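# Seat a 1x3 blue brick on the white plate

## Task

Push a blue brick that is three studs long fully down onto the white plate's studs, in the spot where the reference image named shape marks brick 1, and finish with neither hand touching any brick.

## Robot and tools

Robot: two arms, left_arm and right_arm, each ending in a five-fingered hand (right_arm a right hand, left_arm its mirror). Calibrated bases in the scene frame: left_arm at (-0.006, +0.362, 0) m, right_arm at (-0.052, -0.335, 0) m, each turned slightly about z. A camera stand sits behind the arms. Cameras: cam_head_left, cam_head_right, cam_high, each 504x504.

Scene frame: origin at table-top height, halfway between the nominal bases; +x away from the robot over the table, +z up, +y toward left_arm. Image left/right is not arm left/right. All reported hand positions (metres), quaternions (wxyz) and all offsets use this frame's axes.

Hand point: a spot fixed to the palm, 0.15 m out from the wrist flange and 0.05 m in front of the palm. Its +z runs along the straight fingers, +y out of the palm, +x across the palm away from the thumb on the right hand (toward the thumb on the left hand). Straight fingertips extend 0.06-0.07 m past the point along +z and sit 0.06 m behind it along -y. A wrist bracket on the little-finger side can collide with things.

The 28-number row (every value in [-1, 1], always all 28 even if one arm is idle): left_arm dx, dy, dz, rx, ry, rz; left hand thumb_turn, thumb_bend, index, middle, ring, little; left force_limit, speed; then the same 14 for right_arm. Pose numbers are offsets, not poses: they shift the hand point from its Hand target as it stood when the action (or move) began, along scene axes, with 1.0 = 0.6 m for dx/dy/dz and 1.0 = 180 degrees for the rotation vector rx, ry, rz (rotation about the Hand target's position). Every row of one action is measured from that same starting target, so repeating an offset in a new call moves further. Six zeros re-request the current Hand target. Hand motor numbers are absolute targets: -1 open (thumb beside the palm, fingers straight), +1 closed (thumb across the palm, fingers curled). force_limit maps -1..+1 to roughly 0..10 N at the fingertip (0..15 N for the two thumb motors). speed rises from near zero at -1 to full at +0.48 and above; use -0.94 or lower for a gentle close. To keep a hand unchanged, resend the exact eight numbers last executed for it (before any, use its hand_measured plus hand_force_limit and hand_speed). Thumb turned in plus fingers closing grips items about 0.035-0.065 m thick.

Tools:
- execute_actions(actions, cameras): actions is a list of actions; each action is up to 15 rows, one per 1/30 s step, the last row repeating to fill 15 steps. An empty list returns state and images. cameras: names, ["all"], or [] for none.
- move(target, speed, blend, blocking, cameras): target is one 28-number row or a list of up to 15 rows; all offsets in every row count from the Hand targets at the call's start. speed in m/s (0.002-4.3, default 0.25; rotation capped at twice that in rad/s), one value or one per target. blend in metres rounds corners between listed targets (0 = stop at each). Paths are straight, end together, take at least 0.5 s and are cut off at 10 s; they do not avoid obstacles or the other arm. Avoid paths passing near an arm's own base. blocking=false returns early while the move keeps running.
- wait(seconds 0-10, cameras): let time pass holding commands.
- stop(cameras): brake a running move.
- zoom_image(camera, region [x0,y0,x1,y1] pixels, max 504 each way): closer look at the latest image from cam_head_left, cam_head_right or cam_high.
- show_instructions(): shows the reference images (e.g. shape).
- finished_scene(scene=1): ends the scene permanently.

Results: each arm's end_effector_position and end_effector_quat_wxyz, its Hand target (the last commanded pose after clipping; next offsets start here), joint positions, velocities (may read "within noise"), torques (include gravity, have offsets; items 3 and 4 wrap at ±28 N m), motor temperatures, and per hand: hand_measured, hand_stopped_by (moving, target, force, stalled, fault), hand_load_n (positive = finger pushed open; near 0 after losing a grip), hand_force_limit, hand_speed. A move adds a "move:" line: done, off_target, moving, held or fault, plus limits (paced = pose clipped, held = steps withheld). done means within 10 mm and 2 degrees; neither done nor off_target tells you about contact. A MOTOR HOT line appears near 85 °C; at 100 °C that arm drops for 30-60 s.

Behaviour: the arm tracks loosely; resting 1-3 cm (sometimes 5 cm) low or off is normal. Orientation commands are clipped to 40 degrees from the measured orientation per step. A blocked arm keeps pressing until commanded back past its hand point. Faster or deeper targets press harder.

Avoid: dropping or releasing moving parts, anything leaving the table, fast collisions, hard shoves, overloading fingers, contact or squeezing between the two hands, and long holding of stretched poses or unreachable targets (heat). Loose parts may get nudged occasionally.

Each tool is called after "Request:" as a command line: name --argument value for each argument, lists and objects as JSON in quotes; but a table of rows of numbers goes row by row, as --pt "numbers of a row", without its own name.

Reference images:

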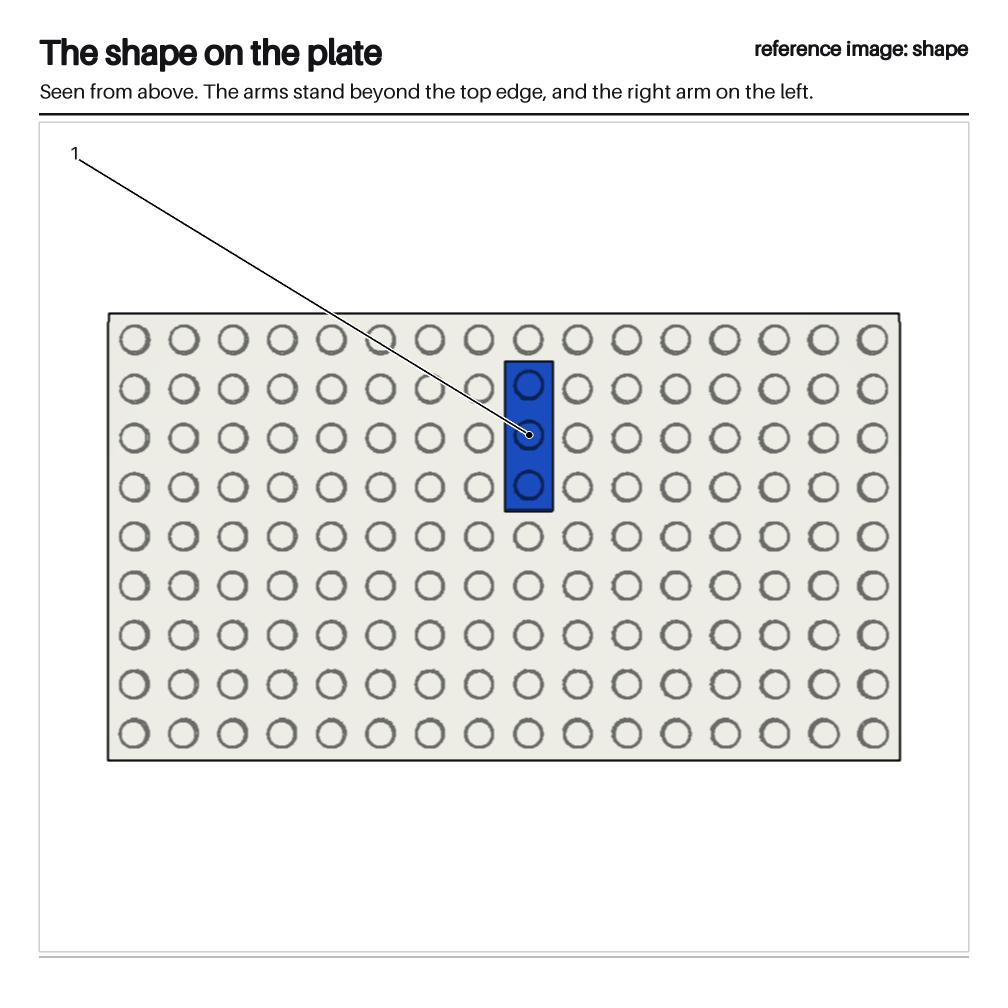

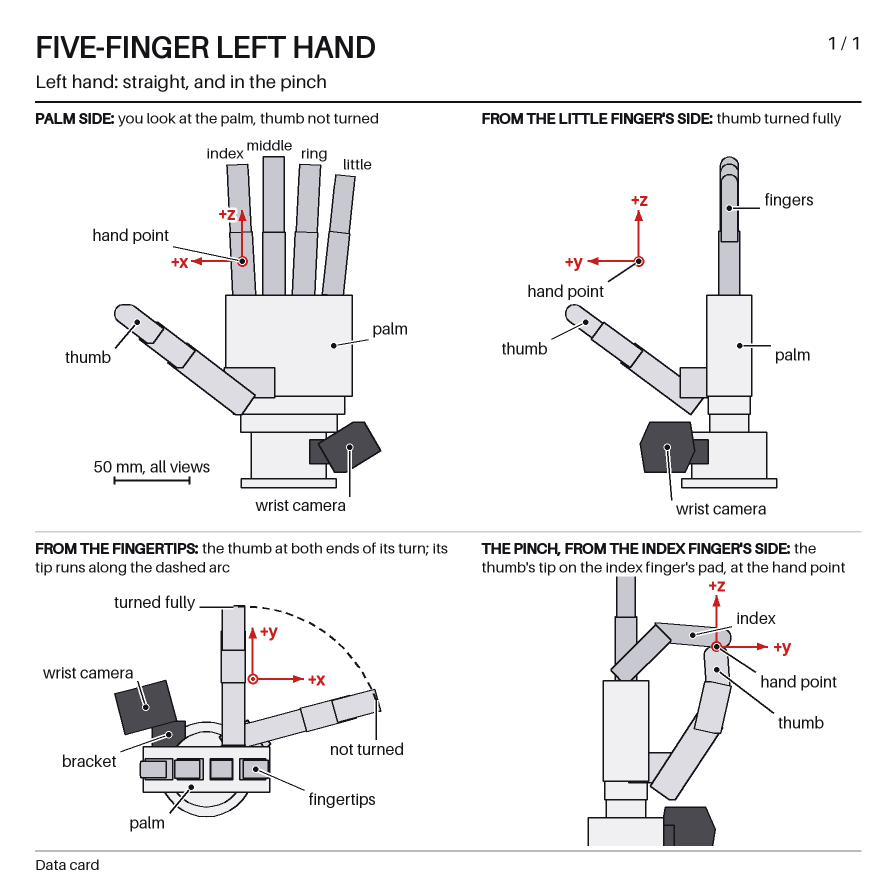

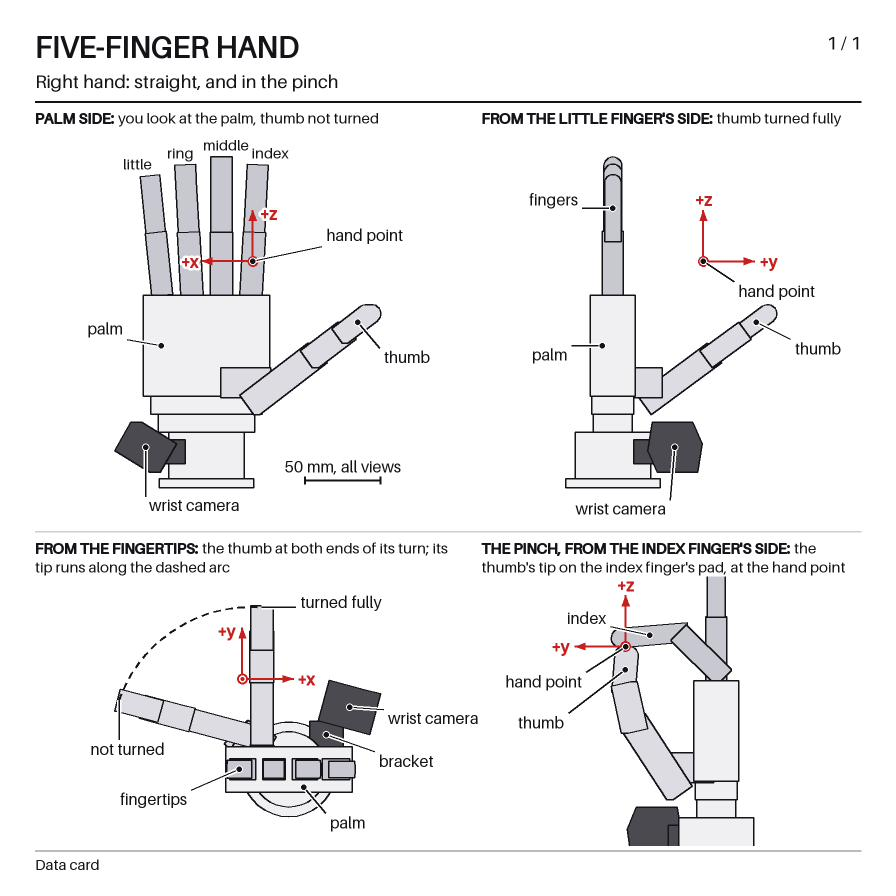

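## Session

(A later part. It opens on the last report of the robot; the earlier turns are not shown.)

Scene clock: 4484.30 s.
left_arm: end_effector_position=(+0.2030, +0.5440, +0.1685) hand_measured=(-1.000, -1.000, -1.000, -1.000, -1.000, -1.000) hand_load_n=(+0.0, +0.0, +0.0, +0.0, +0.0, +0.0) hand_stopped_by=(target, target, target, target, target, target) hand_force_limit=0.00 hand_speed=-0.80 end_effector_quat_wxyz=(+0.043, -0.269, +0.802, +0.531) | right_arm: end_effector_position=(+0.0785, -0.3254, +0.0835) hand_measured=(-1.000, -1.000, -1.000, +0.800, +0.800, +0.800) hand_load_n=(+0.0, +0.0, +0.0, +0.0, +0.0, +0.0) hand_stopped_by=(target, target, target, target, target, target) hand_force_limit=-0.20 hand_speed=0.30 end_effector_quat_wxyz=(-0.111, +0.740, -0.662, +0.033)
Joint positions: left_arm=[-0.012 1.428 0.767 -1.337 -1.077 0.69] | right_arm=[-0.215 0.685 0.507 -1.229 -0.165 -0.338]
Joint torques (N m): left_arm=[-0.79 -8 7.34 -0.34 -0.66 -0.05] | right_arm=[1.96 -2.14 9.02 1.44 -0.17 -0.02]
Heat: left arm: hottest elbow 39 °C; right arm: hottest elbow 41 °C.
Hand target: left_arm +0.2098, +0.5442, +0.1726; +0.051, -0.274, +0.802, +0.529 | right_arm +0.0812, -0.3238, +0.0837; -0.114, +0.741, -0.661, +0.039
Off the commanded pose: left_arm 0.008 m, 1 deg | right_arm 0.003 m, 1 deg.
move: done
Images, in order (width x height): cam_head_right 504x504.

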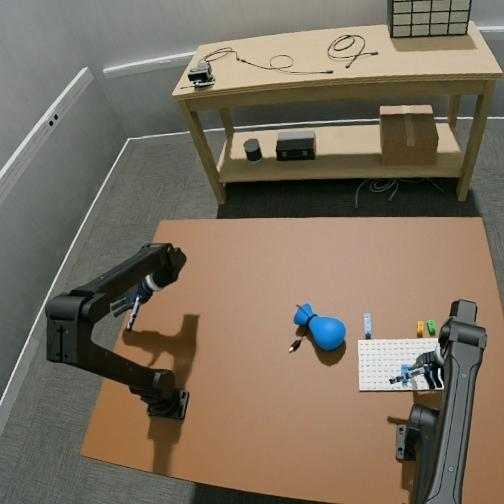

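Request:
move --pt "0 0 0 0 0 0 -1 -1 -1 -1 -1 -1 0.0 -0.8 0 0.0042 0 0 0 0 -1 -1 -1 0.8 0.8 0.8 -0.2 0.3" --speed 0.015 --cameras '["cam_head_right"]'

Request:
zoom_image --camera "cam_head_right" --region '[394, 360, 416, 382]'

Request:
move --pt "0 0 0 0 0 0 -1 -1 -1 -1 -1 -1 0.0 -0.8 0 0.0025 0 0 0 0 -1 -1 -1 0.8 0.8 0.8 -0.2 0.3" --speed 0.015 --cameras '["cam_head_right", "cam_head_left"]'

Request:
zoom_image --camera "cam_head_right" --region '[394, 360, 416, 382]'

Request:
zoom_image --camera "cam_head_left" --region '[382, 350, 404, 372]'

Scene clock: 4493.53 s.
left_arm: end_effector_position=(+0.2030, +0.5440, +0.1685) hand_measured=(-1.000, -1.000, -1.000, -1.000, -1.000, -1.000) hand_load_n=(+0.0, +0.0, +0.0, +0.0, +0.0, +0.0) hand_stopped_by=(target, target, target, target, target, target) hand_force_limit=0.00 hand_speed=-0.80 end_effector_quat_wxyz=(+0.043, -0.269, +0.802, +0.531) | right_arm: end_effector_position=(+0.0787, -0.3231, +0.0839) hand_measured=(-1.000, -1.000, -1.000, +0.800, +0.800, +0.800) hand_load_n=(+0.0, -0.5, +0.0, +0.5, +0.0, +0.0) hand_stopped_by=(target, target, target, target, target, target) hand_force_limit=-0.20 hand_speed=0.30 end_effector_quat_wxyz=(-0.111, +0.740, -0.662, +0.033)
Joint positions: left_arm=[-0.012 1.428 0.767 -1.337 -1.077 0.69] | right_arm=[-0.2 0.682 0.507 -1.229 -0.162 -0.323]
Joint torques (N m): left_arm=[-0.79 -8.06 7.34 -0.32 -0.66 -0.05] | right_arm=[1.96 -2.32 9.03 1.48 -0.16 -0.02]
Heat: left arm: hottest elbow 39 °C; right arm: hottest elbow 41 °C.
Hand target: left_arm +0.2098, +0.5442, +0.1726; +0.051, -0.274, +0.802, +0.529 | right_arm +0.0812, -0.3213, +0.0837; -0.114, +0.741, -0.661, +0.039
Off the commanded pose: left_arm 0.008 m, 1 deg | right_arm 0.003 m, 1 deg.
move: done
Images, in order (width x height): cam_head_right 504x504.

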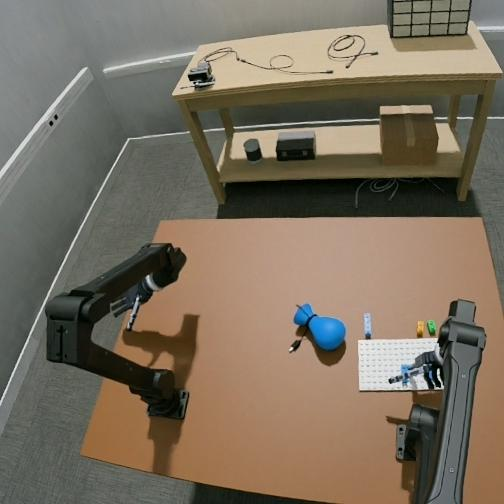

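Scaled by 22.909.

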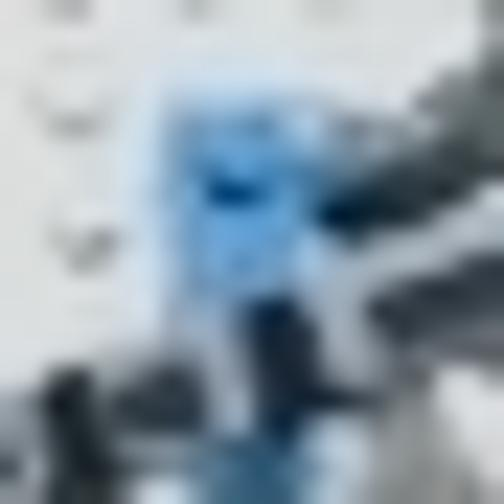

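Scene clock: 4494.33 s.
left_arm: end_effector_position=(+0.2030, +0.5440, +0.1685) hand_measured=(-1.000, -1.000, -1.000, -1.000, -1.000, -1.000) hand_load_n=(+0.0, +0.0, +0.0, +0.0, +0.0, +0.0) hand_stopped_by=(target, target, target, target, target, target) hand_force_limit=0.00 hand_speed=-0.80 end_effector_quat_wxyz=(+0.043, -0.269, +0.802, +0.531) | right_arm: end_effector_position=(+0.0787, -0.3225, +0.0839) hand_measured=(-1.000, -1.000, -1.000, +0.800, +0.800, +0.800) hand_load_n=(+0.0, +0.0, -0.5, +0.0, +0.0, +0.0) hand_stopped_by=(target, target, target, target, target, target) hand_force_limit=-0.20 hand_speed=0.30 end_effector_quat_wxyz=(-0.109, +0.740, -0.663, +0.034)
Joint positions: left_arm=[-0.012 1.428 0.767 -1.337 -1.077 0.69] | right_arm=[-0.192 0.681 0.507 -1.229 -0.157 -0.315]
Joint torques (N m): left_arm=[-0.79 -8 7.34 -0.34 -0.66 -0.05] | right_arm=[1.73 -1.85 8.72 1.5 -0.32 0.05]
Heat: left arm: hottest elbow 39 °C; right arm: hottest elbow 41 °C.
Hand target: left_arm +0.2098, +0.5442, +0.1726; +0.051, -0.274, +0.802, +0.529 | right_arm +0.0812, -0.3197, +0.0837; -0.114, +0.741, -0.661, +0.039
Off the commanded pose: left_arm 0.008 m, 1 deg | right_arm 0.004 m, 1 deg.
move: done
Images, in order (width x height): cam_head_left 504x504, cam_head_right 504x504.

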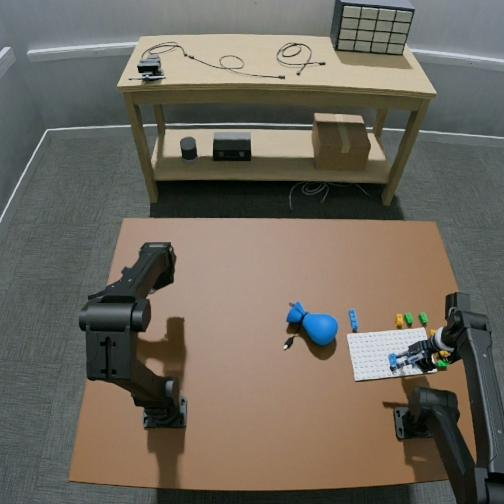

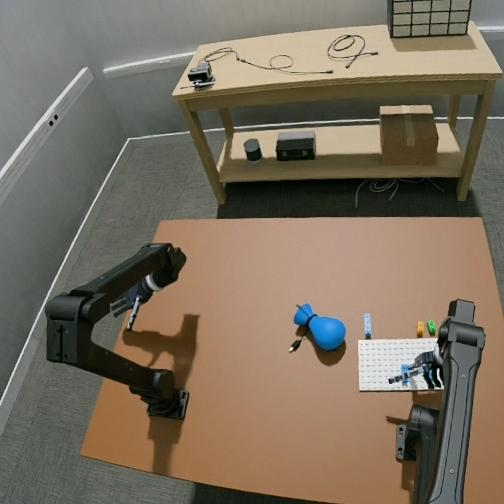

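Scaled by 22.909.

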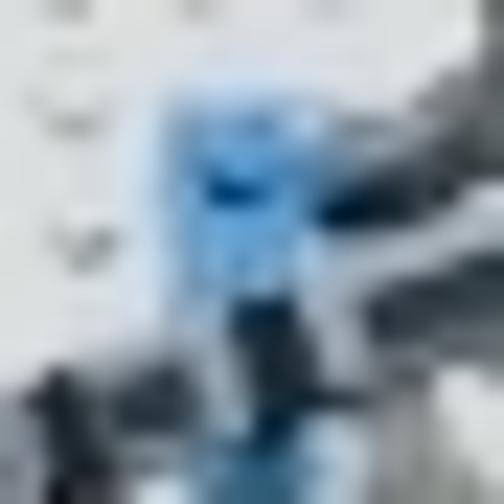

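Scaled by 22.909.

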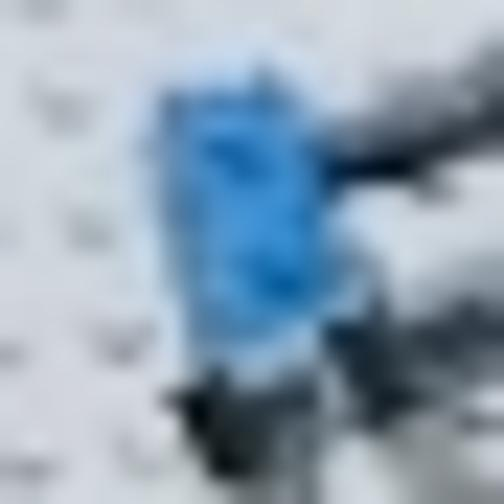

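Request:
move --pt "0 0 0 0 0 0 -1 -1 -1 -1 -1 -1 0.0 -0.8 0 0.003 0 0 0 0 -1 -1 -1 0.8 0.8 0.8 -0.2 0.3" --speed 0.015

Request:
move --pt "0 0 0 0 0 0 -1 -1 -1 -1 -1 -1 0.0 -0.8 0 0.003 0 0 0 0 -1 -1 -1 0.8 0.8 0.8 -0.2 0.3" --speed 0.015 --cameras '["cam_head_right", "cam_head_left", "cam_high"]'

Request:
zoom_image --camera "cam_head_right" --region '[394, 360, 416, 382]'

Request:
zoom_image --camera "cam_head_left" --region '[382, 350, 404, 372]'

Request:
zoom_image --camera "cam_high" --region '[198, 160, 218, 180]'

Scene clock: 4509.73 s.
left_arm: end_effector_position=(+0.2030, +0.5440, +0.1685) hand_measured=(-1.000, -1.000, -1.000, -1.000, -1.000, -1.000) hand_load_n=(+0.0, +0.0, +0.0, +0.0, +0.0, +0.0) hand_stopped_by=(target, target, target, target, target, target) hand_force_limit=0.00 hand_speed=-0.80 end_effector_quat_wxyz=(+0.043, -0.269, +0.802, +0.531) | right_arm: end_effector_position=(+0.0787, -0.3218, +0.0840) hand_measured=(-1.000, -1.000, -1.000, +0.800, +0.800, +0.800) hand_load_n=(+0.0, +0.0, -0.5, +0.0, +0.0, +0.0) hand_stopped_by=(target, target, target, target, target, target) hand_force_limit=-0.20 hand_speed=0.30 end_effector_quat_wxyz=(-0.107, +0.740, -0.663, +0.035)
Joint positions: left_arm=[-0.012 1.428 0.767 -1.337 -1.077 0.69] | right_arm=[-0.182 0.679 0.507 -1.229 -0.15 -0.305]
Joint torques (N m): left_arm=[-0.79 -8 7.34 -0.34 -0.66 -0.05] | right_arm=[2.26 -2.26 8.7 1.52 -0.52 -0.02]
Heat: left arm: hottest elbow 39 °C; right arm: hottest elbow 40 °C.
Hand target: left_arm +0.2098, +0.5442, +0.1726; +0.051, -0.274, +0.802, +0.529 | right_arm +0.0812, -0.3179, +0.0837; -0.114, +0.741, -0.661, +0.039
Off the commanded pose: left_arm 0.008 m, 1 deg | right_arm 0.005 m, 1 deg.
move: done

Scene clock: 4510.60 s.
left_arm: end_effector_position=(+0.2030, +0.5440, +0.1685) hand_measured=(-1.000, -1.000, -1.000, -1.000, -1.000, -1.000) hand_load_n=(+0.0, -0.5, +0.0, +0.0, +0.0, +0.0) hand_stopped_by=(target, target, target, target, target, target) hand_force_limit=0.00 hand_speed=-0.80 end_effector_quat_wxyz=(+0.043, -0.269, +0.802, +0.531) | right_arm: end_effector_position=(+0.0784, -0.3211, +0.0838) hand_measured=(-1.000, -1.000, -1.000, +0.800, +0.800, +0.800) hand_load_n=(+0.0, +0.0, -0.5, +0.0, +0.0, +0.0) hand_stopped_by=(target, target, target, target, target, target) hand_force_limit=-0.20 hand_speed=0.30 end_effector_quat_wxyz=(-0.106, +0.739, -0.664, +0.037)
Joint positions: left_arm=[-0.012 1.428 0.767 -1.337 -1.077 0.69] | right_arm=[-0.174 0.676 0.506 -1.229 -0.144 -0.294]
Joint torques (N m): left_arm=[-0.79 -8.06 7.32 -0.32 -0.66 -0.05] | right_arm=[2.78 -2.02 8.8 1.35 -0.69 0.03]
Heat: left arm: hottest elbow 39 °C; right arm: hottest elbow 40 °C.
Hand target: left_arm +0.2098, +0.5442, +0.1726; +0.051, -0.274, +0.802, +0.529 | right_arm +0.0812, -0.3161, +0.0837; -0.114, +0.741, -0.661, +0.039
Off the commanded pose: left_arm 0.008 m, 1 deg | right_arm 0.006 m, 1 deg.
move: done

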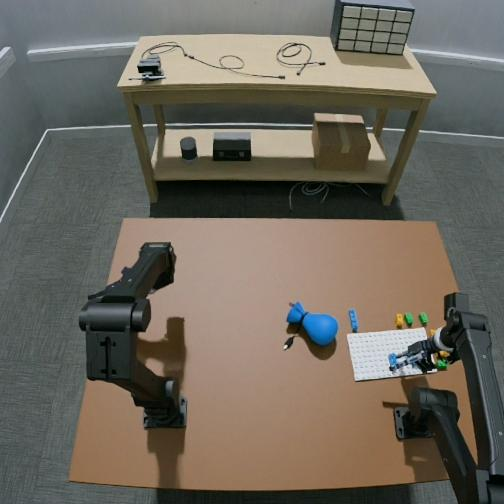

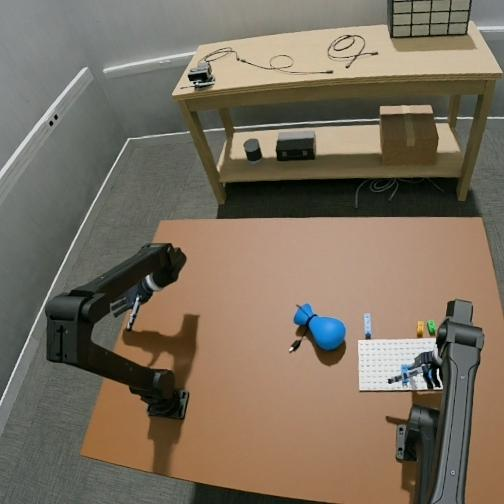

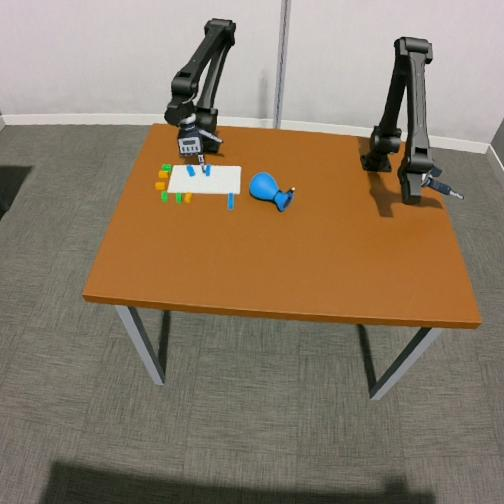

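Scaled by 22.909.

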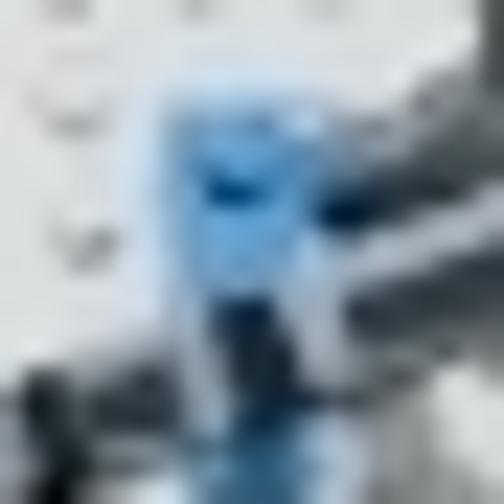

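Scaled by 22.909.

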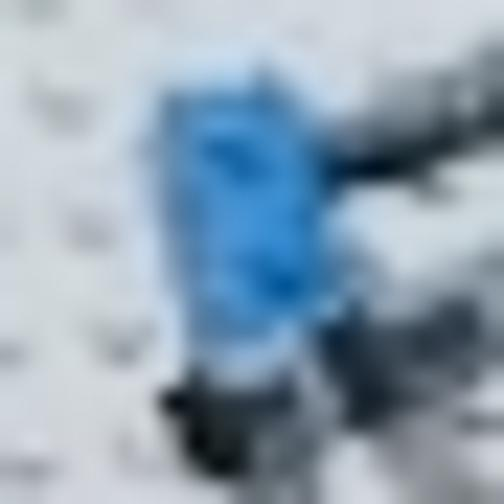

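Scaled by 25.200.

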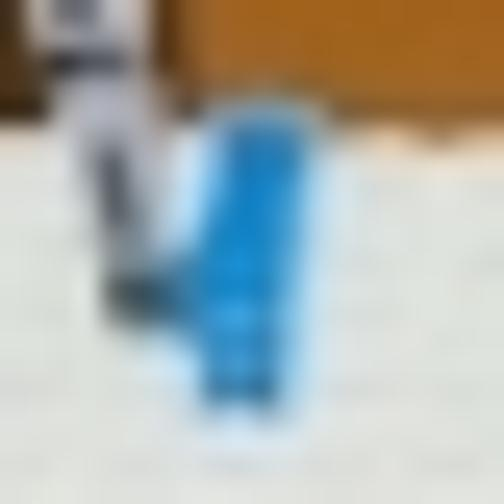

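Request:
move --pt "0 0 0 0 0 0 -1 -1 -1 -1 -1 -1 0.0 -0.8 0.005 -0.03 0.005 0 0 0 -1 -1 -1 0.8 0.8 0.8 -0.2 0.3" --pt "0 0 0 0 0 0 -1 -1 -1 -1 -1 -1 0.0 -0.8 0.06 -0.08 0.13 -0.0333 0 0 -1 -1 -1 0.8 0.8 0.8 -0.2 0.3" --pt "0 0 0 0 0 0 -1 -1 -1 -1 -1 -1 0.0 -0.8 0.11 -0.12 0.17 -0.0333 0 0 -1 -1 -1 0.8 0.8 0.8 -0.2 0.3" --speed '[0.04,0.15,0.2]' --blend '[0,0.02,0]' --cameras '["cam_head_left","cam_head_right","cam_high"]'

Request:
zoom_image --camera "cam_head_left" --region '[382, 350, 404, 372]'

Request:
zoom_image --camera "cam_head_right" --region '[394, 362, 416, 384]'

Request:
zoom_image --camera "cam_high" --region '[198, 160, 218, 180]'

Scene clock: 4552.97 s.
left_arm: end_effector_position=(+0.2030, +0.5440, +0.1685) hand_measured=(-1.000, -1.000, -1.000, -1.000, -1.000, -1.000) hand_load_n=(+0.0, +0.0, +0.0, +0.0, +0.0, +0.0) hand_stopped_by=(target, target, target, target, target, target) hand_force_limit=0.00 hand_speed=-0.80 end_effector_quat_wxyz=(+0.043, -0.269, +0.802, +0.531) | right_arm: end_effector_position=(+0.1328, -0.3797, +0.1647) hand_measured=(-1.000, -1.000, -1.000, +0.800, +0.800, +0.800) hand_load_n=(+0.0, +0.0, +0.0, +0.0, +0.0, +0.0) hand_stopped_by=(target, target, target, target, target, target) hand_force_limit=-0.20 hand_speed=0.30 end_effector_quat_wxyz=(-0.066, +0.747, -0.660, +0.053)
Joint positions: left_arm=[-0.012 1.428 0.767 -1.337 -1.077 0.69] | right_arm=[-0.302 0.888 0.814 -1.348 -0.081 -0.446]
Joint torques (N m): left_arm=[-0.79 -8.06 7.34 -0.34 -0.66 -0.05] | right_arm=[-0.62 -3.43 14.64 0.57 -0.27 -0.27]
Heat: left arm: hottest elbow 39 °C; right arm: hottest elbow 42 °C.
Hand target: left_arm +0.2098, +0.5442, +0.1726; +0.051, -0.274, +0.802, +0.529 | right_arm +0.1471, -0.3882, +0.1858; -0.075, +0.746, -0.658, +0.073
Off the commanded pose: left_arm 0.008 m, 1 deg | right_arm 0.027 m, 3 deg.
move: off_target (right_arm)

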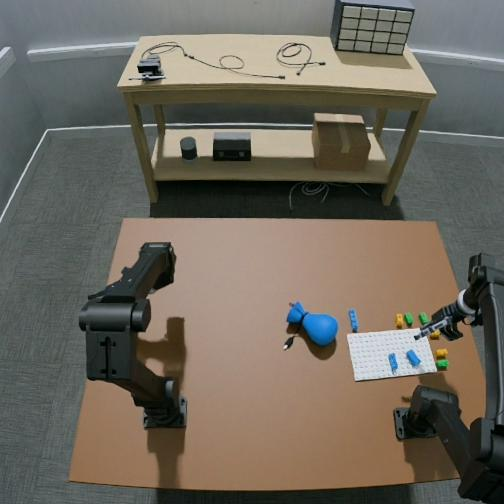

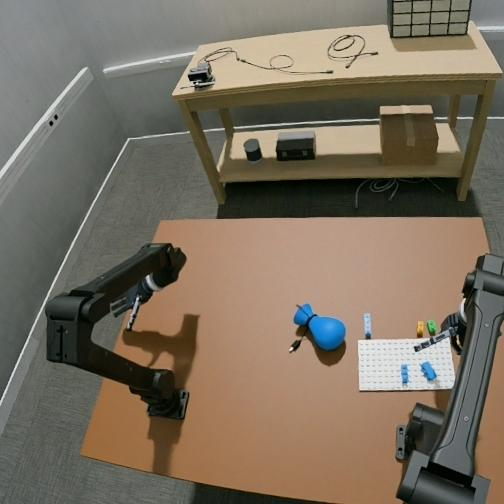

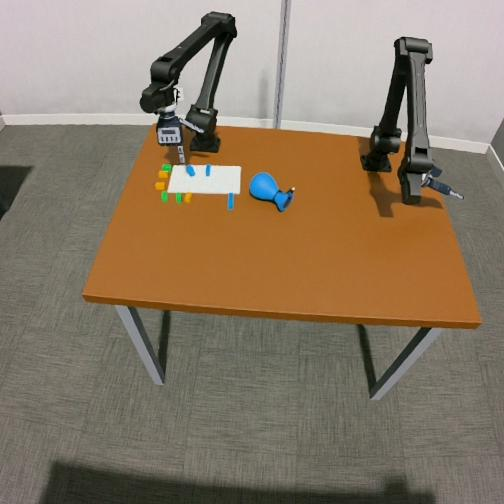

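Scaled by 22.909.

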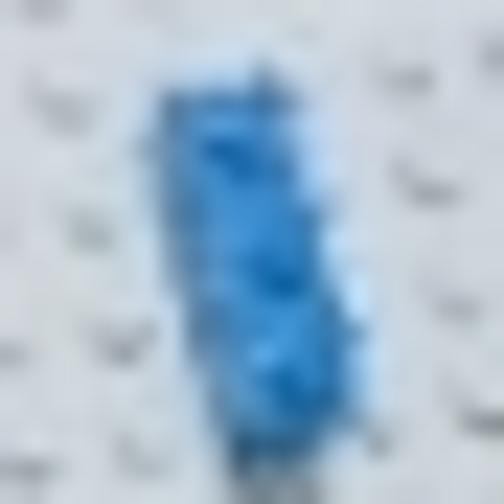

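Scaled by 22.909.

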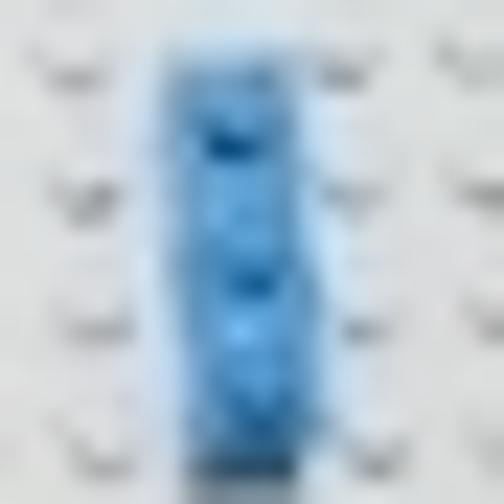

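Scaled by 25.200.

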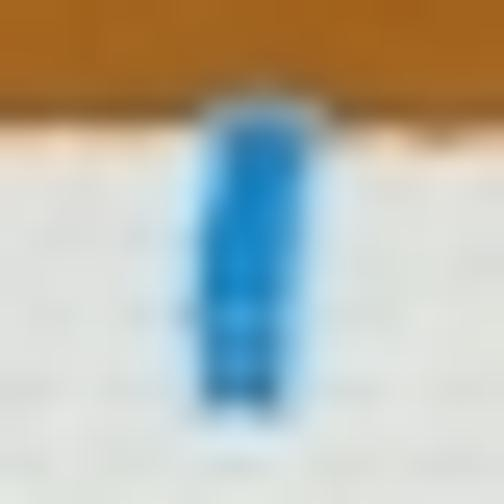

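Request:
move --pt "0 0 0 0 0 0 -1 -1 -1 -1 -1 -1 0.0 -0.8 -0.06 0.08 -0.03 0 0 0 -1 -1 0.8 -1 0.8 0.8 -0.2 0.3" --pt "0 0 0 0 0 0 -1 -1 -1 -1 -1 -1 0.0 -0.8 -0.136 0.2445 -0.085 0 0 0 -1 -1 0.8 -1 0.8 0.8 -0.2 0.3" --pt "0 0 0 0 0 0 -1 -1 -1 -1 -1 -1 0.0 -0.8 -0.136 0.2445 -0.145 0 0 0 -1 -1 0.8 -1 0.8 0.8 -0.2 0.3" --speed '[0.2,0.15,0.05]' --blend '[0.03,0.01,0]' --cameras '["cam_high","cam_head_left"]'

Request:
zoom_image --camera "cam_high" --region '[194, 154, 234, 194]'

Scene clock: 4584.10 s.
left_arm: end_effector_position=(+0.2030, +0.5440, +0.1685) hand_measured=(-1.000, -1.000, -1.000, -1.000, -1.000, -1.000) hand_load_n=(+0.0, +0.0, +0.0, +0.0, +0.0, +0.0) hand_stopped_by=(target, target, target, target, target, target) hand_force_limit=0.00 hand_speed=-0.80 end_effector_quat_wxyz=(+0.043, -0.269, +0.802, +0.531) | right_arm: end_effector_position=(+0.0635, -0.2449, +0.1002) hand_measured=(-1.000, -1.000, +0.800, -1.000, +0.800, +0.800) hand_load_n=(+0.0, +0.0, +0.0, +0.0, +0.0, +0.0) hand_stopped_by=(target, target, target, target, target, target) hand_force_limit=-0.20 hand_speed=0.30 end_effector_quat_wxyz=(-0.073, +0.745, -0.659, +0.072)
Joint positions: left_arm=[-0.012 1.428 0.767 -1.337 -1.077 0.69] | right_arm=[0.465 0.637 0.546 -1.287 0.075 0.308]
Joint torques (N m): left_arm=[-0.79 -8 7.32 -0.34 -0.66 -0.05] | right_arm=[1.67 -0.56 9.16 1.69 0.07 -0.03]
Heat: left arm: hottest elbow 39 °C; right arm: hottest elbow 45 °C.
Hand target: left_arm +0.2098, +0.5442, +0.1726; +0.051, -0.274, +0.802, +0.529 | right_arm +0.0657, -0.2414, +0.0988; -0.075, +0.746, -0.658, +0.073
Off the commanded pose: left_arm 0.008 m, 1 deg | right_arm 0.004 m, 0 deg.
move: done
Images, in order (width x height): cam_head_left 504x504, cam_high 504x504.

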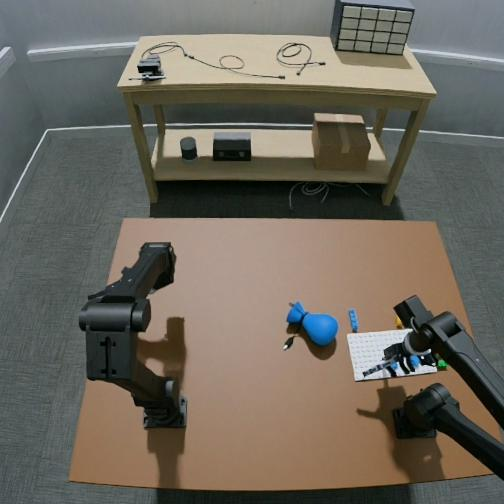

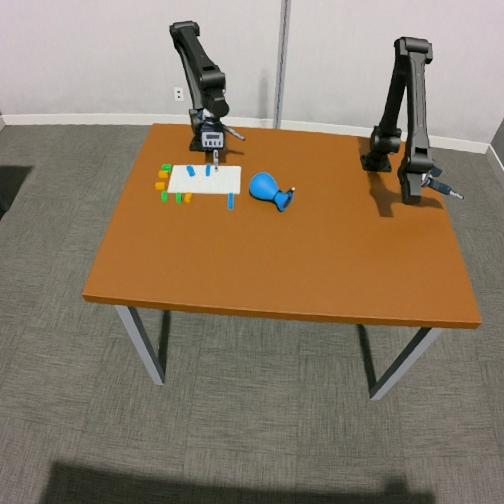

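Scaled by 12.600.

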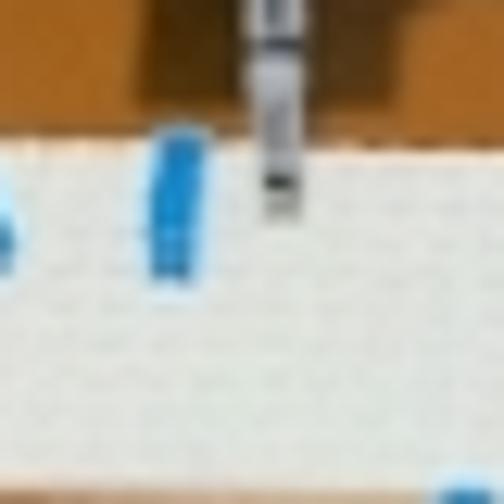

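Request:
move --pt "0 0 0 0 0 0 -1 -1 -1 -1 -1 -1 0.0 -0.8 -0.005 -0.005 -0.027 0 0 0 -1 -1 0.8 -1 0.8 0.8 -0.2 0.3" --speed 0.03

Request:
move --pt "0 0 0 0 0 0 -1 -1 -1 -1 -1 -1 0.0 -0.8 0 0 -0.005 0 0 0 -1 -1 0.8 -1 0.8 0.8 -0.2 0.3" --speed 0.02 --cameras '["cam_high"]'

Request:
zoom_image --camera "cam_high" --region '[194, 154, 234, 194]'

Scene clock: 4590.83 s.
left_arm: end_effector_position=(+0.2030, +0.5440, +0.1685) hand_measured=(-1.000, -1.000, -1.000, -1.000, -1.000, -1.000) hand_load_n=(+0.0, +0.0, +0.5, +0.0, +0.0, +0.0) hand_stopped_by=(target, target, target, target, target, target) hand_force_limit=0.00 hand_speed=-0.80 end_effector_quat_wxyz=(+0.043, -0.269, +0.802, +0.531) | right_arm: end_effector_position=(+0.0598, -0.2466, +0.0829) hand_measured=(-1.000, -1.000, +0.800, -1.000, +0.800, +0.800) hand_load_n=(+0.0, +0.0, +0.0, +0.0, +0.0, +0.0) hand_stopped_by=(target, target, target, target, target, target) hand_force_limit=-0.20 hand_speed=0.30 end_effector_quat_wxyz=(-0.069, +0.746, -0.659, +0.071)
Joint positions: left_arm=[-0.012 1.428 0.767 -1.337 -1.077 0.69] | right_arm=[0.465 0.637 0.5 -1.25 0.075 0.309]
Joint torques (N m): left_arm=[-0.79 -8.06 7.32 -0.34 -0.66 -0.05] | right_arm=[0.85 -1.03 9.24 1.69 -0.04 -0.09]
Heat: left arm: hottest elbow 39 °C; right arm: hottest elbow 45 °C.
Hand target: left_arm +0.2098, +0.5442, +0.1726; +0.051, -0.274, +0.802, +0.529 | right_arm +0.0626, -0.2444, +0.0825; -0.075, +0.746, -0.658, +0.073
Off the commanded pose: left_arm 0.008 m, 1 deg | right_arm 0.004 m, 1 deg.
move: done

Scene clock: 4591.53 s.
left_arm: end_effector_position=(+0.2030, +0.5440, +0.1685) hand_measured=(-1.000, -1.000, -1.000, -1.000, -1.000, -1.000) hand_load_n=(+0.0, +0.0, +0.0, +0.0, +0.0, +0.0) hand_stopped_by=(target, target, target, target, target, target) hand_force_limit=0.00 hand_speed=-0.80 end_effector_quat_wxyz=(+0.043, -0.269, +0.802, +0.531) | right_arm: end_effector_position=(+0.0605, -0.2462, +0.0818) hand_measured=(-1.000, -1.000, +0.800, -1.000, +0.800, +0.800) hand_load_n=(+0.0, +0.0, +0.0, -0.5, +0.0, +0.0) hand_stopped_by=(target, target, target, target, target, target) hand_force_limit=-0.20 hand_speed=0.30 end_effector_quat_wxyz=(-0.071, +0.745, -0.659, +0.071)
Joint positions: left_arm=[-0.012 1.428 0.767 -1.337 -1.077 0.69] | right_arm=[0.465 0.637 0.497 -1.243 0.075 0.309]
Joint torques (N m): left_arm=[-0.79 -8.06 7.34 -0.34 -0.66 -0.05] | right_arm=[1.08 -0.62 8.81 1.78 -0.03 -0.09]
Heat: left arm: hottest elbow 39 °C; right arm: hottest elbow 45 °C.
Hand target: left_arm +0.2098, +0.5442, +0.1726; +0.051, -0.274, +0.802, +0.529 | right_arm +0.0627, -0.2444, +0.0796; -0.075, +0.746, -0.658, +0.073
Off the commanded pose: left_arm 0.008 m, 1 deg | right_arm 0.004 m, 1 deg.
move: done
Images, in order (width x height): cam_high 504x504.

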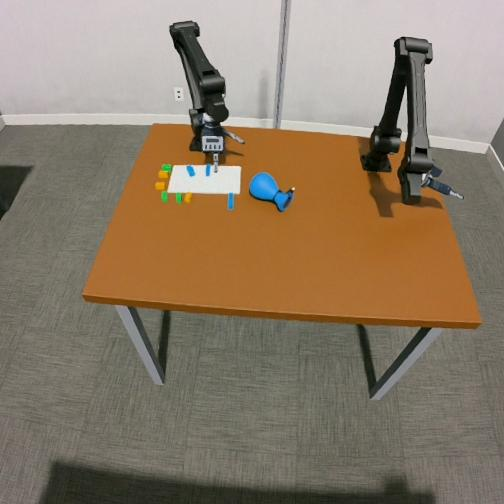

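Scaled by 12.600.

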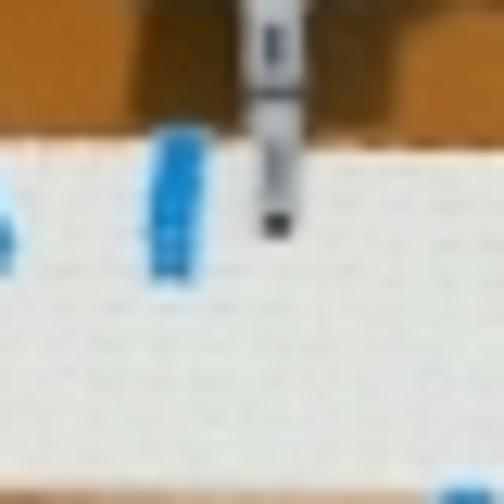

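Request:
move --pt "0 0 0 0 0 0 -1 -1 -1 -1 -1 -1 0.0 -0.8 0 0 -0.006 0 0 0 -1 -1 0.8 -1 0.8 0.8 -0.2 0.3" --speed 0.02

Scene clock: 4595.37 s.
left_arm: end_effector_position=(+0.2030, +0.5440, +0.1685) hand_measured=(-1.000, -1.000, -1.000, -1.000, -1.000, -1.000) hand_load_n=(+0.0, +0.0, +0.0, +0.0, +0.0, +0.0) hand_stopped_by=(target, target, target, target, target, target) hand_force_limit=0.00 hand_speed=-0.80 end_effector_quat_wxyz=(+0.043, -0.269, +0.802, +0.531) | right_arm: end_effector_position=(+0.0606, -0.2462, +0.0813) hand_measured=(-1.000, -1.000, +0.800, -1.000, +0.800, +0.800) hand_load_n=(+0.0, +0.0, +0.0, -1.5, +0.0, +0.0) hand_stopped_by=(target, target, target, target, target, target) hand_force_limit=-0.20 hand_speed=0.30 end_effector_quat_wxyz=(-0.071, +0.745, -0.659, +0.072)
Joint positions: left_arm=[-0.012 1.428 0.767 -1.337 -1.077 0.69] | right_arm=[0.465 0.637 0.496 -1.242 0.075 0.309]
Joint torques (N m): left_arm=[-0.79 -8.06 7.34 -0.34 -0.66 -0.05] | right_arm=[0.56 -0.85 8.12 1.99 -0.02 -0.11]
Heat: left arm: hottest elbow 39 °C; right arm: hottest elbow 44 °C.
Hand target: left_arm +0.2098, +0.5442, +0.1726; +0.051, -0.274, +0.802, +0.529 | right_arm +0.0627, -0.2444, +0.0760; -0.075, +0.746, -0.658, +0.073
Off the commanded pose: left_arm 0.008 m, 1 deg | right_arm 0.006 m, 1 deg.
move: done

Request:
move --pt "0 0 0 0 0 0 -1 -1 -1 -1 -1 -1 0.0 -0.8 0.012 0.003 0.1 0 0 0 -1 -1 0.8 -1 0.8 0.8 -0.2 0.3" --pt "0 0 0 0 0 0 -1 -1 -1 -1 -1 -1 0.0 -0.8 -0.018 -0.054 0.1 0 0 0 -1 -1 0.8 -1 0.8 0.8 -0.2 0.3" --pt "0 0 0 0 0 0 -1 -1 -1 -1 -1 -1 0.0 -0.8 -0.022 -0.054 0.06 0 0 0 -1 -1 0.8 -1 0.8 0.8 -0.2 0.3" --speed '[0.06,0.08,0.05]' --cameras '["cam_high","cam_head_left"]'

Request:
zoom_image --camera "cam_high" --region '[196, 156, 220, 180]'

Scene clock: 4616.40 s.
left_arm: end_effector_position=(+0.2030, +0.5440, +0.1685) hand_measured=(-1.000, -1.000, -1.000, -1.000, -1.000, -1.000) hand_load_n=(+0.0, +0.0, +0.0, +0.0, +0.0, +0.0) hand_stopped_by=(target, target, target, target, target, target) hand_force_limit=0.00 hand_speed=-0.80 end_effector_quat_wxyz=(+0.043, -0.269, +0.802, +0.531) | right_arm: end_effector_position=(+0.0455, -0.2763, +0.1115) hand_measured=(-1.000, -1.000, +0.800, -1.000, +0.800, +0.800) hand_load_n=(+0.0, +0.0, +0.5, +0.0, +0.0, +0.0) hand_stopped_by=(target, target, target, target, target, target) hand_force_limit=-0.20 hand_speed=0.30 end_effector_quat_wxyz=(-0.067, +0.747, -0.658, +0.068)
Joint positions: left_arm=[-0.012 1.428 0.767 -1.337 -1.077 0.69] | right_arm=[0.296 0.54 0.548 -1.393 0.041 0.141]
Joint torques (N m): left_arm=[-0.79 -8 7.34 -0.32 -0.66 -0.05] | right_arm=[-0.44 -0.38 9.21 1.83 -0.19 -0.25]
Heat: left arm: hottest elbow 39 °C; right arm: hottest elbow 43 °C.
Hand target: left_arm +0.2098, +0.5442, +0.1726; +0.051, -0.274, +0.802, +0.529 | right_arm +0.0495, -0.2768, +0.1120; -0.075, +0.746, -0.658, +0.073
Off the commanded pose: left_arm 0.008 m, 1 deg | right_arm 0.004 m, 1 deg.
move: done
Images, in order (width x height): cam_head_left 504x504, cam_high 504x504.

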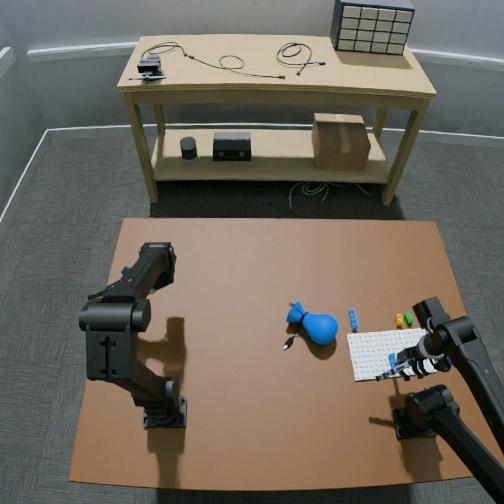

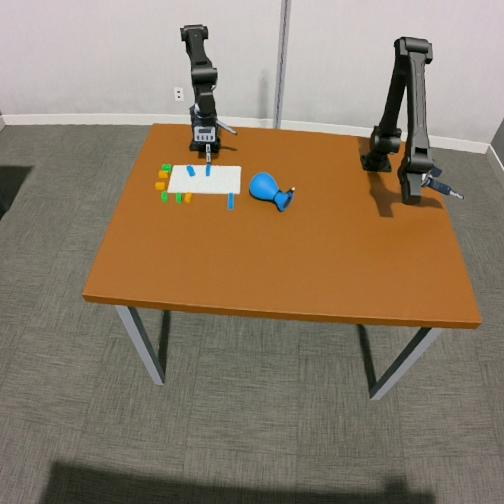

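Scaled by 21.000.

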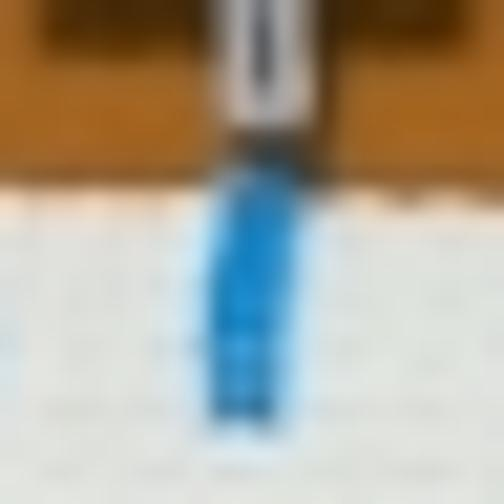

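Request:
move --pt "0 0 0 0 0 0 -1 -1 -1 -1 -1 -1 0.0 -0.8 -0.003 -0.001 -0.019 0 0 0 -1 -1 0.8 -1 0.8 0.8 -0.2 0.3" --speed 0.02

Request:
move --pt "0 0 0 0 0 0 -1 -1 -1 -1 -1 -1 0.0 -0.8 0 0 -0.005 0 0 0 -1 -1 0.8 -1 0.8 0.8 -0.2 0.3" --speed 0.02

Scene clock: 4621.13 s.
left_arm: end_effector_position=(+0.2030, +0.5440, +0.1685) hand_measured=(-1.000, -1.000, -1.000, -1.000, -1.000, -1.000) hand_load_n=(+0.0, +0.0, +0.0, +0.0, +0.0, +0.0) hand_stopped_by=(target, target, target, target, target, target) hand_force_limit=0.00 hand_speed=-0.80 end_effector_quat_wxyz=(+0.043, -0.269, +0.802, +0.531) | right_arm: end_effector_position=(+0.0449, -0.2765, +0.1020) hand_measured=(-1.000, -1.000, +0.800, -1.000, +0.800, +0.800) hand_load_n=(+0.0, +0.0, +0.0, +0.0, +0.5, +0.0) hand_stopped_by=(target, target, target, target, target, target) hand_force_limit=-0.20 hand_speed=0.30 end_effector_quat_wxyz=(-0.069, +0.746, -0.658, +0.069)
Joint positions: left_arm=[-0.012 1.428 0.767 -1.337 -1.077 0.69] | right_arm=[0.296 0.531 0.521 -1.369 0.041 0.141]
Joint torques (N m): left_arm=[-0.79 -8.06 7.34 -0.32 -0.66 -0.05] | right_arm=[-0.56 -0.79 8.87 1.55 -0.21 -0.23]
Heat: left arm: hottest elbow 39 °C; right arm: hottest elbow 43 °C.
Hand target: left_arm +0.2098, +0.5442, +0.1726; +0.051, -0.274, +0.802, +0.529 | right_arm +0.0478, -0.2774, +0.1006; -0.075, +0.746, -0.658, +0.074
Off the commanded pose: left_arm 0.008 m, 1 deg | right_arm 0.003 m, 1 deg.
move: done

Scene clock: 4621.83 s.
left_arm: end_effector_position=(+0.2030, +0.5440, +0.1685) hand_measured=(-1.000, -1.000, -1.000, -1.000, -1.000, -1.000) hand_load_n=(+0.0, +0.0, +0.0, +0.0, +0.0, +0.0) hand_stopped_by=(target, target, target, target, target, target) hand_force_limit=0.00 hand_speed=-0.80 end_effector_quat_wxyz=(+0.043, -0.269, +0.802, +0.531) | right_arm: end_effector_position=(+0.0445, -0.2766, +0.1011) hand_measured=(-1.000, -1.000, +0.800, -1.000, +0.800, +0.800) hand_load_n=(+0.0, +0.0, +0.5, -1.0, +0.0, +0.0) hand_stopped_by=(target, target, target, target, target, target) hand_force_limit=-0.20 hand_speed=0.30 end_effector_quat_wxyz=(-0.070, +0.746, -0.658, +0.070)
Joint positions: left_arm=[-0.012 1.428 0.767 -1.337 -1.077 0.69] | right_arm=[0.296 0.528 0.518 -1.367 0.041 0.14]
Joint torques (N m): left_arm=[-0.79 -8 7.34 -0.34 -0.65 -0.05] | right_arm=[-0.26 -0.44 8.46 1.98 -0.2 -0.21]
Heat: left arm: hottest elbow 39 °C; right arm: hottest elbow 43 °C.
Hand target: left_arm +0.2098, +0.5442, +0.1726; +0.051, -0.274, +0.802, +0.529 | right_arm +0.0476, -0.2775, +0.0976; -0.075, +0.746, -0.658, +0.073
Off the commanded pose: left_arm 0.008 m, 1 deg | right_arm 0.005 m, 1 deg.
move: done

Request:
move --pt "0 0 0 0 0 0 -1 -1 -1 -1 -1 -1 0.0 -0.8 -0.004 0 -0.03 0 0 0 -1 -1 0.8 -1 0.8 0.8 -0.2 0.3" --speed 0.03

Scene clock: 4626.30 s.
left_arm: end_effector_position=(+0.2030, +0.5440, +0.1685) hand_measured=(-1.000, -1.000, -1.000, -1.000, -1.000, -1.000) hand_load_n=(+0.0, +0.0, +0.0, +0.0, -0.5, +0.0) hand_stopped_by=(target, target, target, target, target, target) hand_force_limit=0.00 hand_speed=-0.80 end_effector_quat_wxyz=(+0.043, -0.269, +0.802, +0.531) | right_arm: end_effector_position=(+0.0432, -0.2770, +0.0980) hand_measured=(-1.000, -1.000, +0.800, -1.000, +0.800, +0.800) hand_load_n=(+0.0, +0.0, +0.0, -5.0, +0.0, +0.0) hand_stopped_by=(target, target, target, target, target, target) hand_force_limit=-0.20 hand_speed=0.30 end_effector_quat_wxyz=(-0.078, +0.746, -0.657, +0.075)
Joint positions: left_arm=[-0.012 1.428 0.767 -1.337 -1.077 0.69] | right_arm=[0.296 0.501 0.504 -1.361 0.041 0.14]
Joint torques (N m): left_arm=[-0.79 -8.06 7.34 -0.34 -0.66 -0.05] | right_arm=[-0.09 0.73 5.6 3.07 -0.15 -0.17]
Heat: left arm: hottest elbow 39 °C; right arm: hottest elbow 42 °C.
Hand target: left_arm +0.2098, +0.5442, +0.1726; +0.051, -0.274, +0.802, +0.529 | right_arm +0.0453, -0.2774, +0.0796; -0.075, +0.746, -0.658, +0.074
Off the commanded pose: left_arm 0.008 m, 1 deg | right_arm 0.019 m, 0 deg.
move: off_target (right_arm)

Request:
move --pt "0 0 0 0 0 0 -1 -1 -1 -1 -1 -1 0.0 -0.8 0.018 0 0.1 0 0 0 -1 -1 0.8 -1 0.8 0.8 -0.2 0.3" --pt "0 0 0 0 0 0 -1 -1 -1 -1 -1 -1 0.0 -0.8 0.09 -0.15 0.17 0 0 0 -1 -1 0.8 -1 0.8 0.8 -0.2 0.3" --pt "0 0 0 0 0 0 -1 -1 -1 -1 -1 -1 0.0 -0.8 0.16 -0.18 0.18 0 0 0 -1 -1 0.8 -1 0.8 0.8 -0.2 0.3" --speed '[0.06,0.15,0.2]' --blend '[0,0.02,0]' --cameras '["cam_head_left","cam_head_right","cam_high"]'

Request:
zoom_image --camera "cam_head_left" --region '[382, 350, 404, 372]'

Request:
zoom_image --camera "cam_head_right" --region '[394, 362, 416, 384]'

Request:
zoom_image --camera "cam_high" --region '[160, 150, 250, 215]'

Scene clock: 4638.07 s.
left_arm: end_effector_position=(+0.2030, +0.5440, +0.1685) hand_measured=(-1.000, -1.000, -1.000, -1.000, -1.000, -1.000) hand_load_n=(+0.0, +0.0, +0.0, +0.0, +0.0, +0.0) hand_stopped_by=(target, target, target, target, target, target) hand_force_limit=0.00 hand_speed=-0.80 end_effector_quat_wxyz=(+0.043, -0.269, +0.802, +0.531) | right_arm: end_effector_position=(+0.1224, -0.3755, +0.1672) hand_measured=(-1.000, -1.000, +0.800, -1.000, +0.800, +0.800) hand_load_n=(-0.5, +0.0, +0.0, +0.0, +0.0, +0.0) hand_stopped_by=(target, target, target, target, target, target) hand_force_limit=-0.20 hand_speed=0.30 end_effector_quat_wxyz=(-0.062, +0.747, -0.660, +0.044)
Joint positions: left_arm=[-0.012 1.428 0.767 -1.337 -1.077 0.69] | right_arm=[-0.3 0.869 0.81 -1.382 -0.081 -0.443]
Joint torques (N m): left_arm=[-0.79 -8.06 7.32 -0.32 -0.66 -0.05] | right_arm=[-0.62 -3.02 14.63 1.32 -0.28 -0.23]
Heat: left arm: hottest elbow 39 °C; right arm: hottest elbow 42 °C.
Hand target: left_arm +0.2098, +0.5442, +0.1726; +0.051, -0.274, +0.802, +0.529 | right_arm +0.1414, -0.3854, +0.1876; -0.075, +0.746, -0.658, +0.074
Off the commanded pose: left_arm 0.008 m, 1 deg | right_arm 0.030 m, 4 deg.
move: off_target (right_arm)

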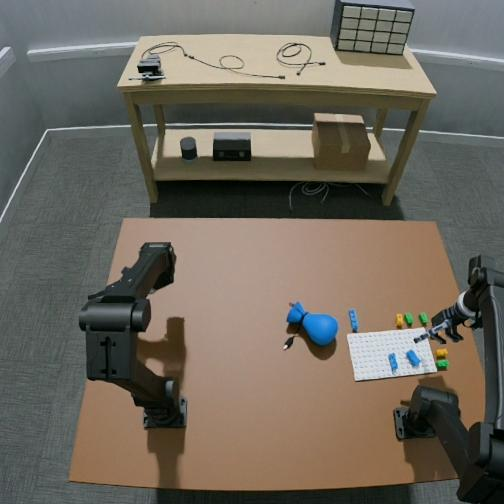

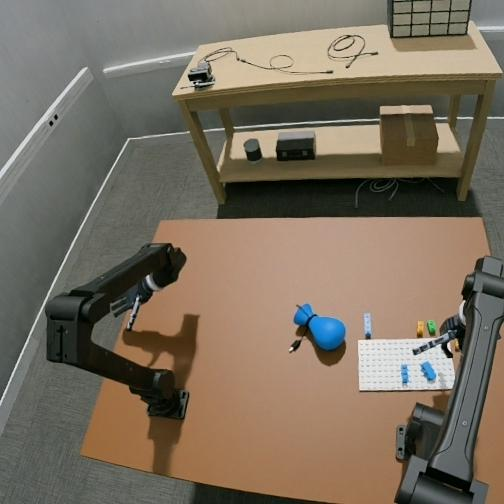

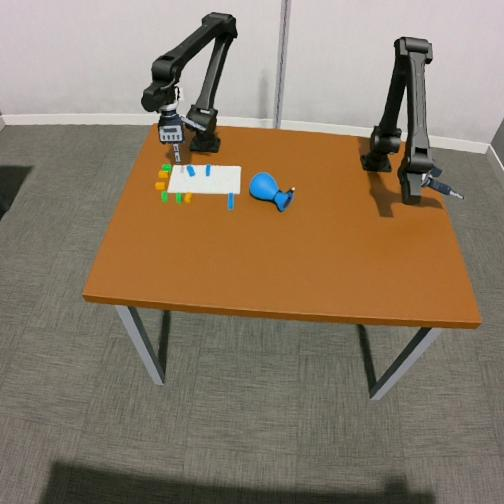

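Scaled by 22.909.

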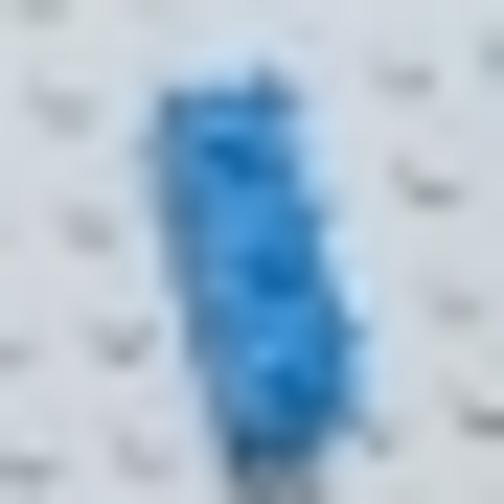

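Scaled by 22.909.

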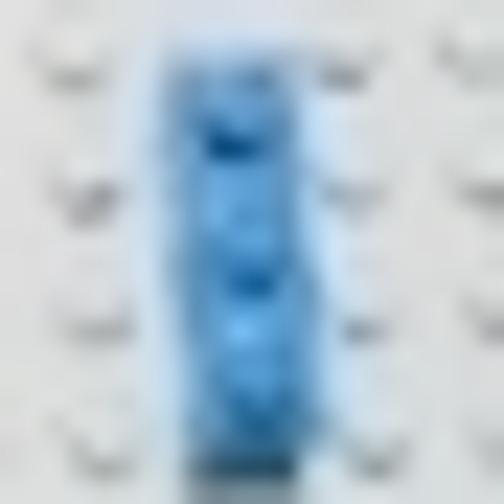

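Scaled by 5.600.

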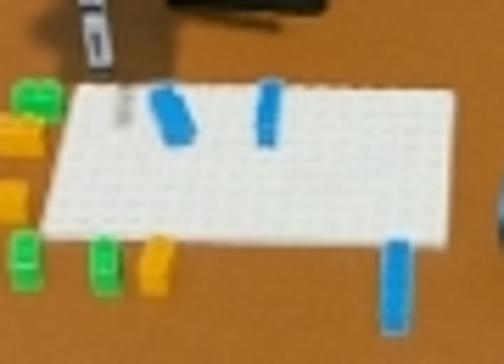

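Request:
finished_scene

The scene is finished: the task was done.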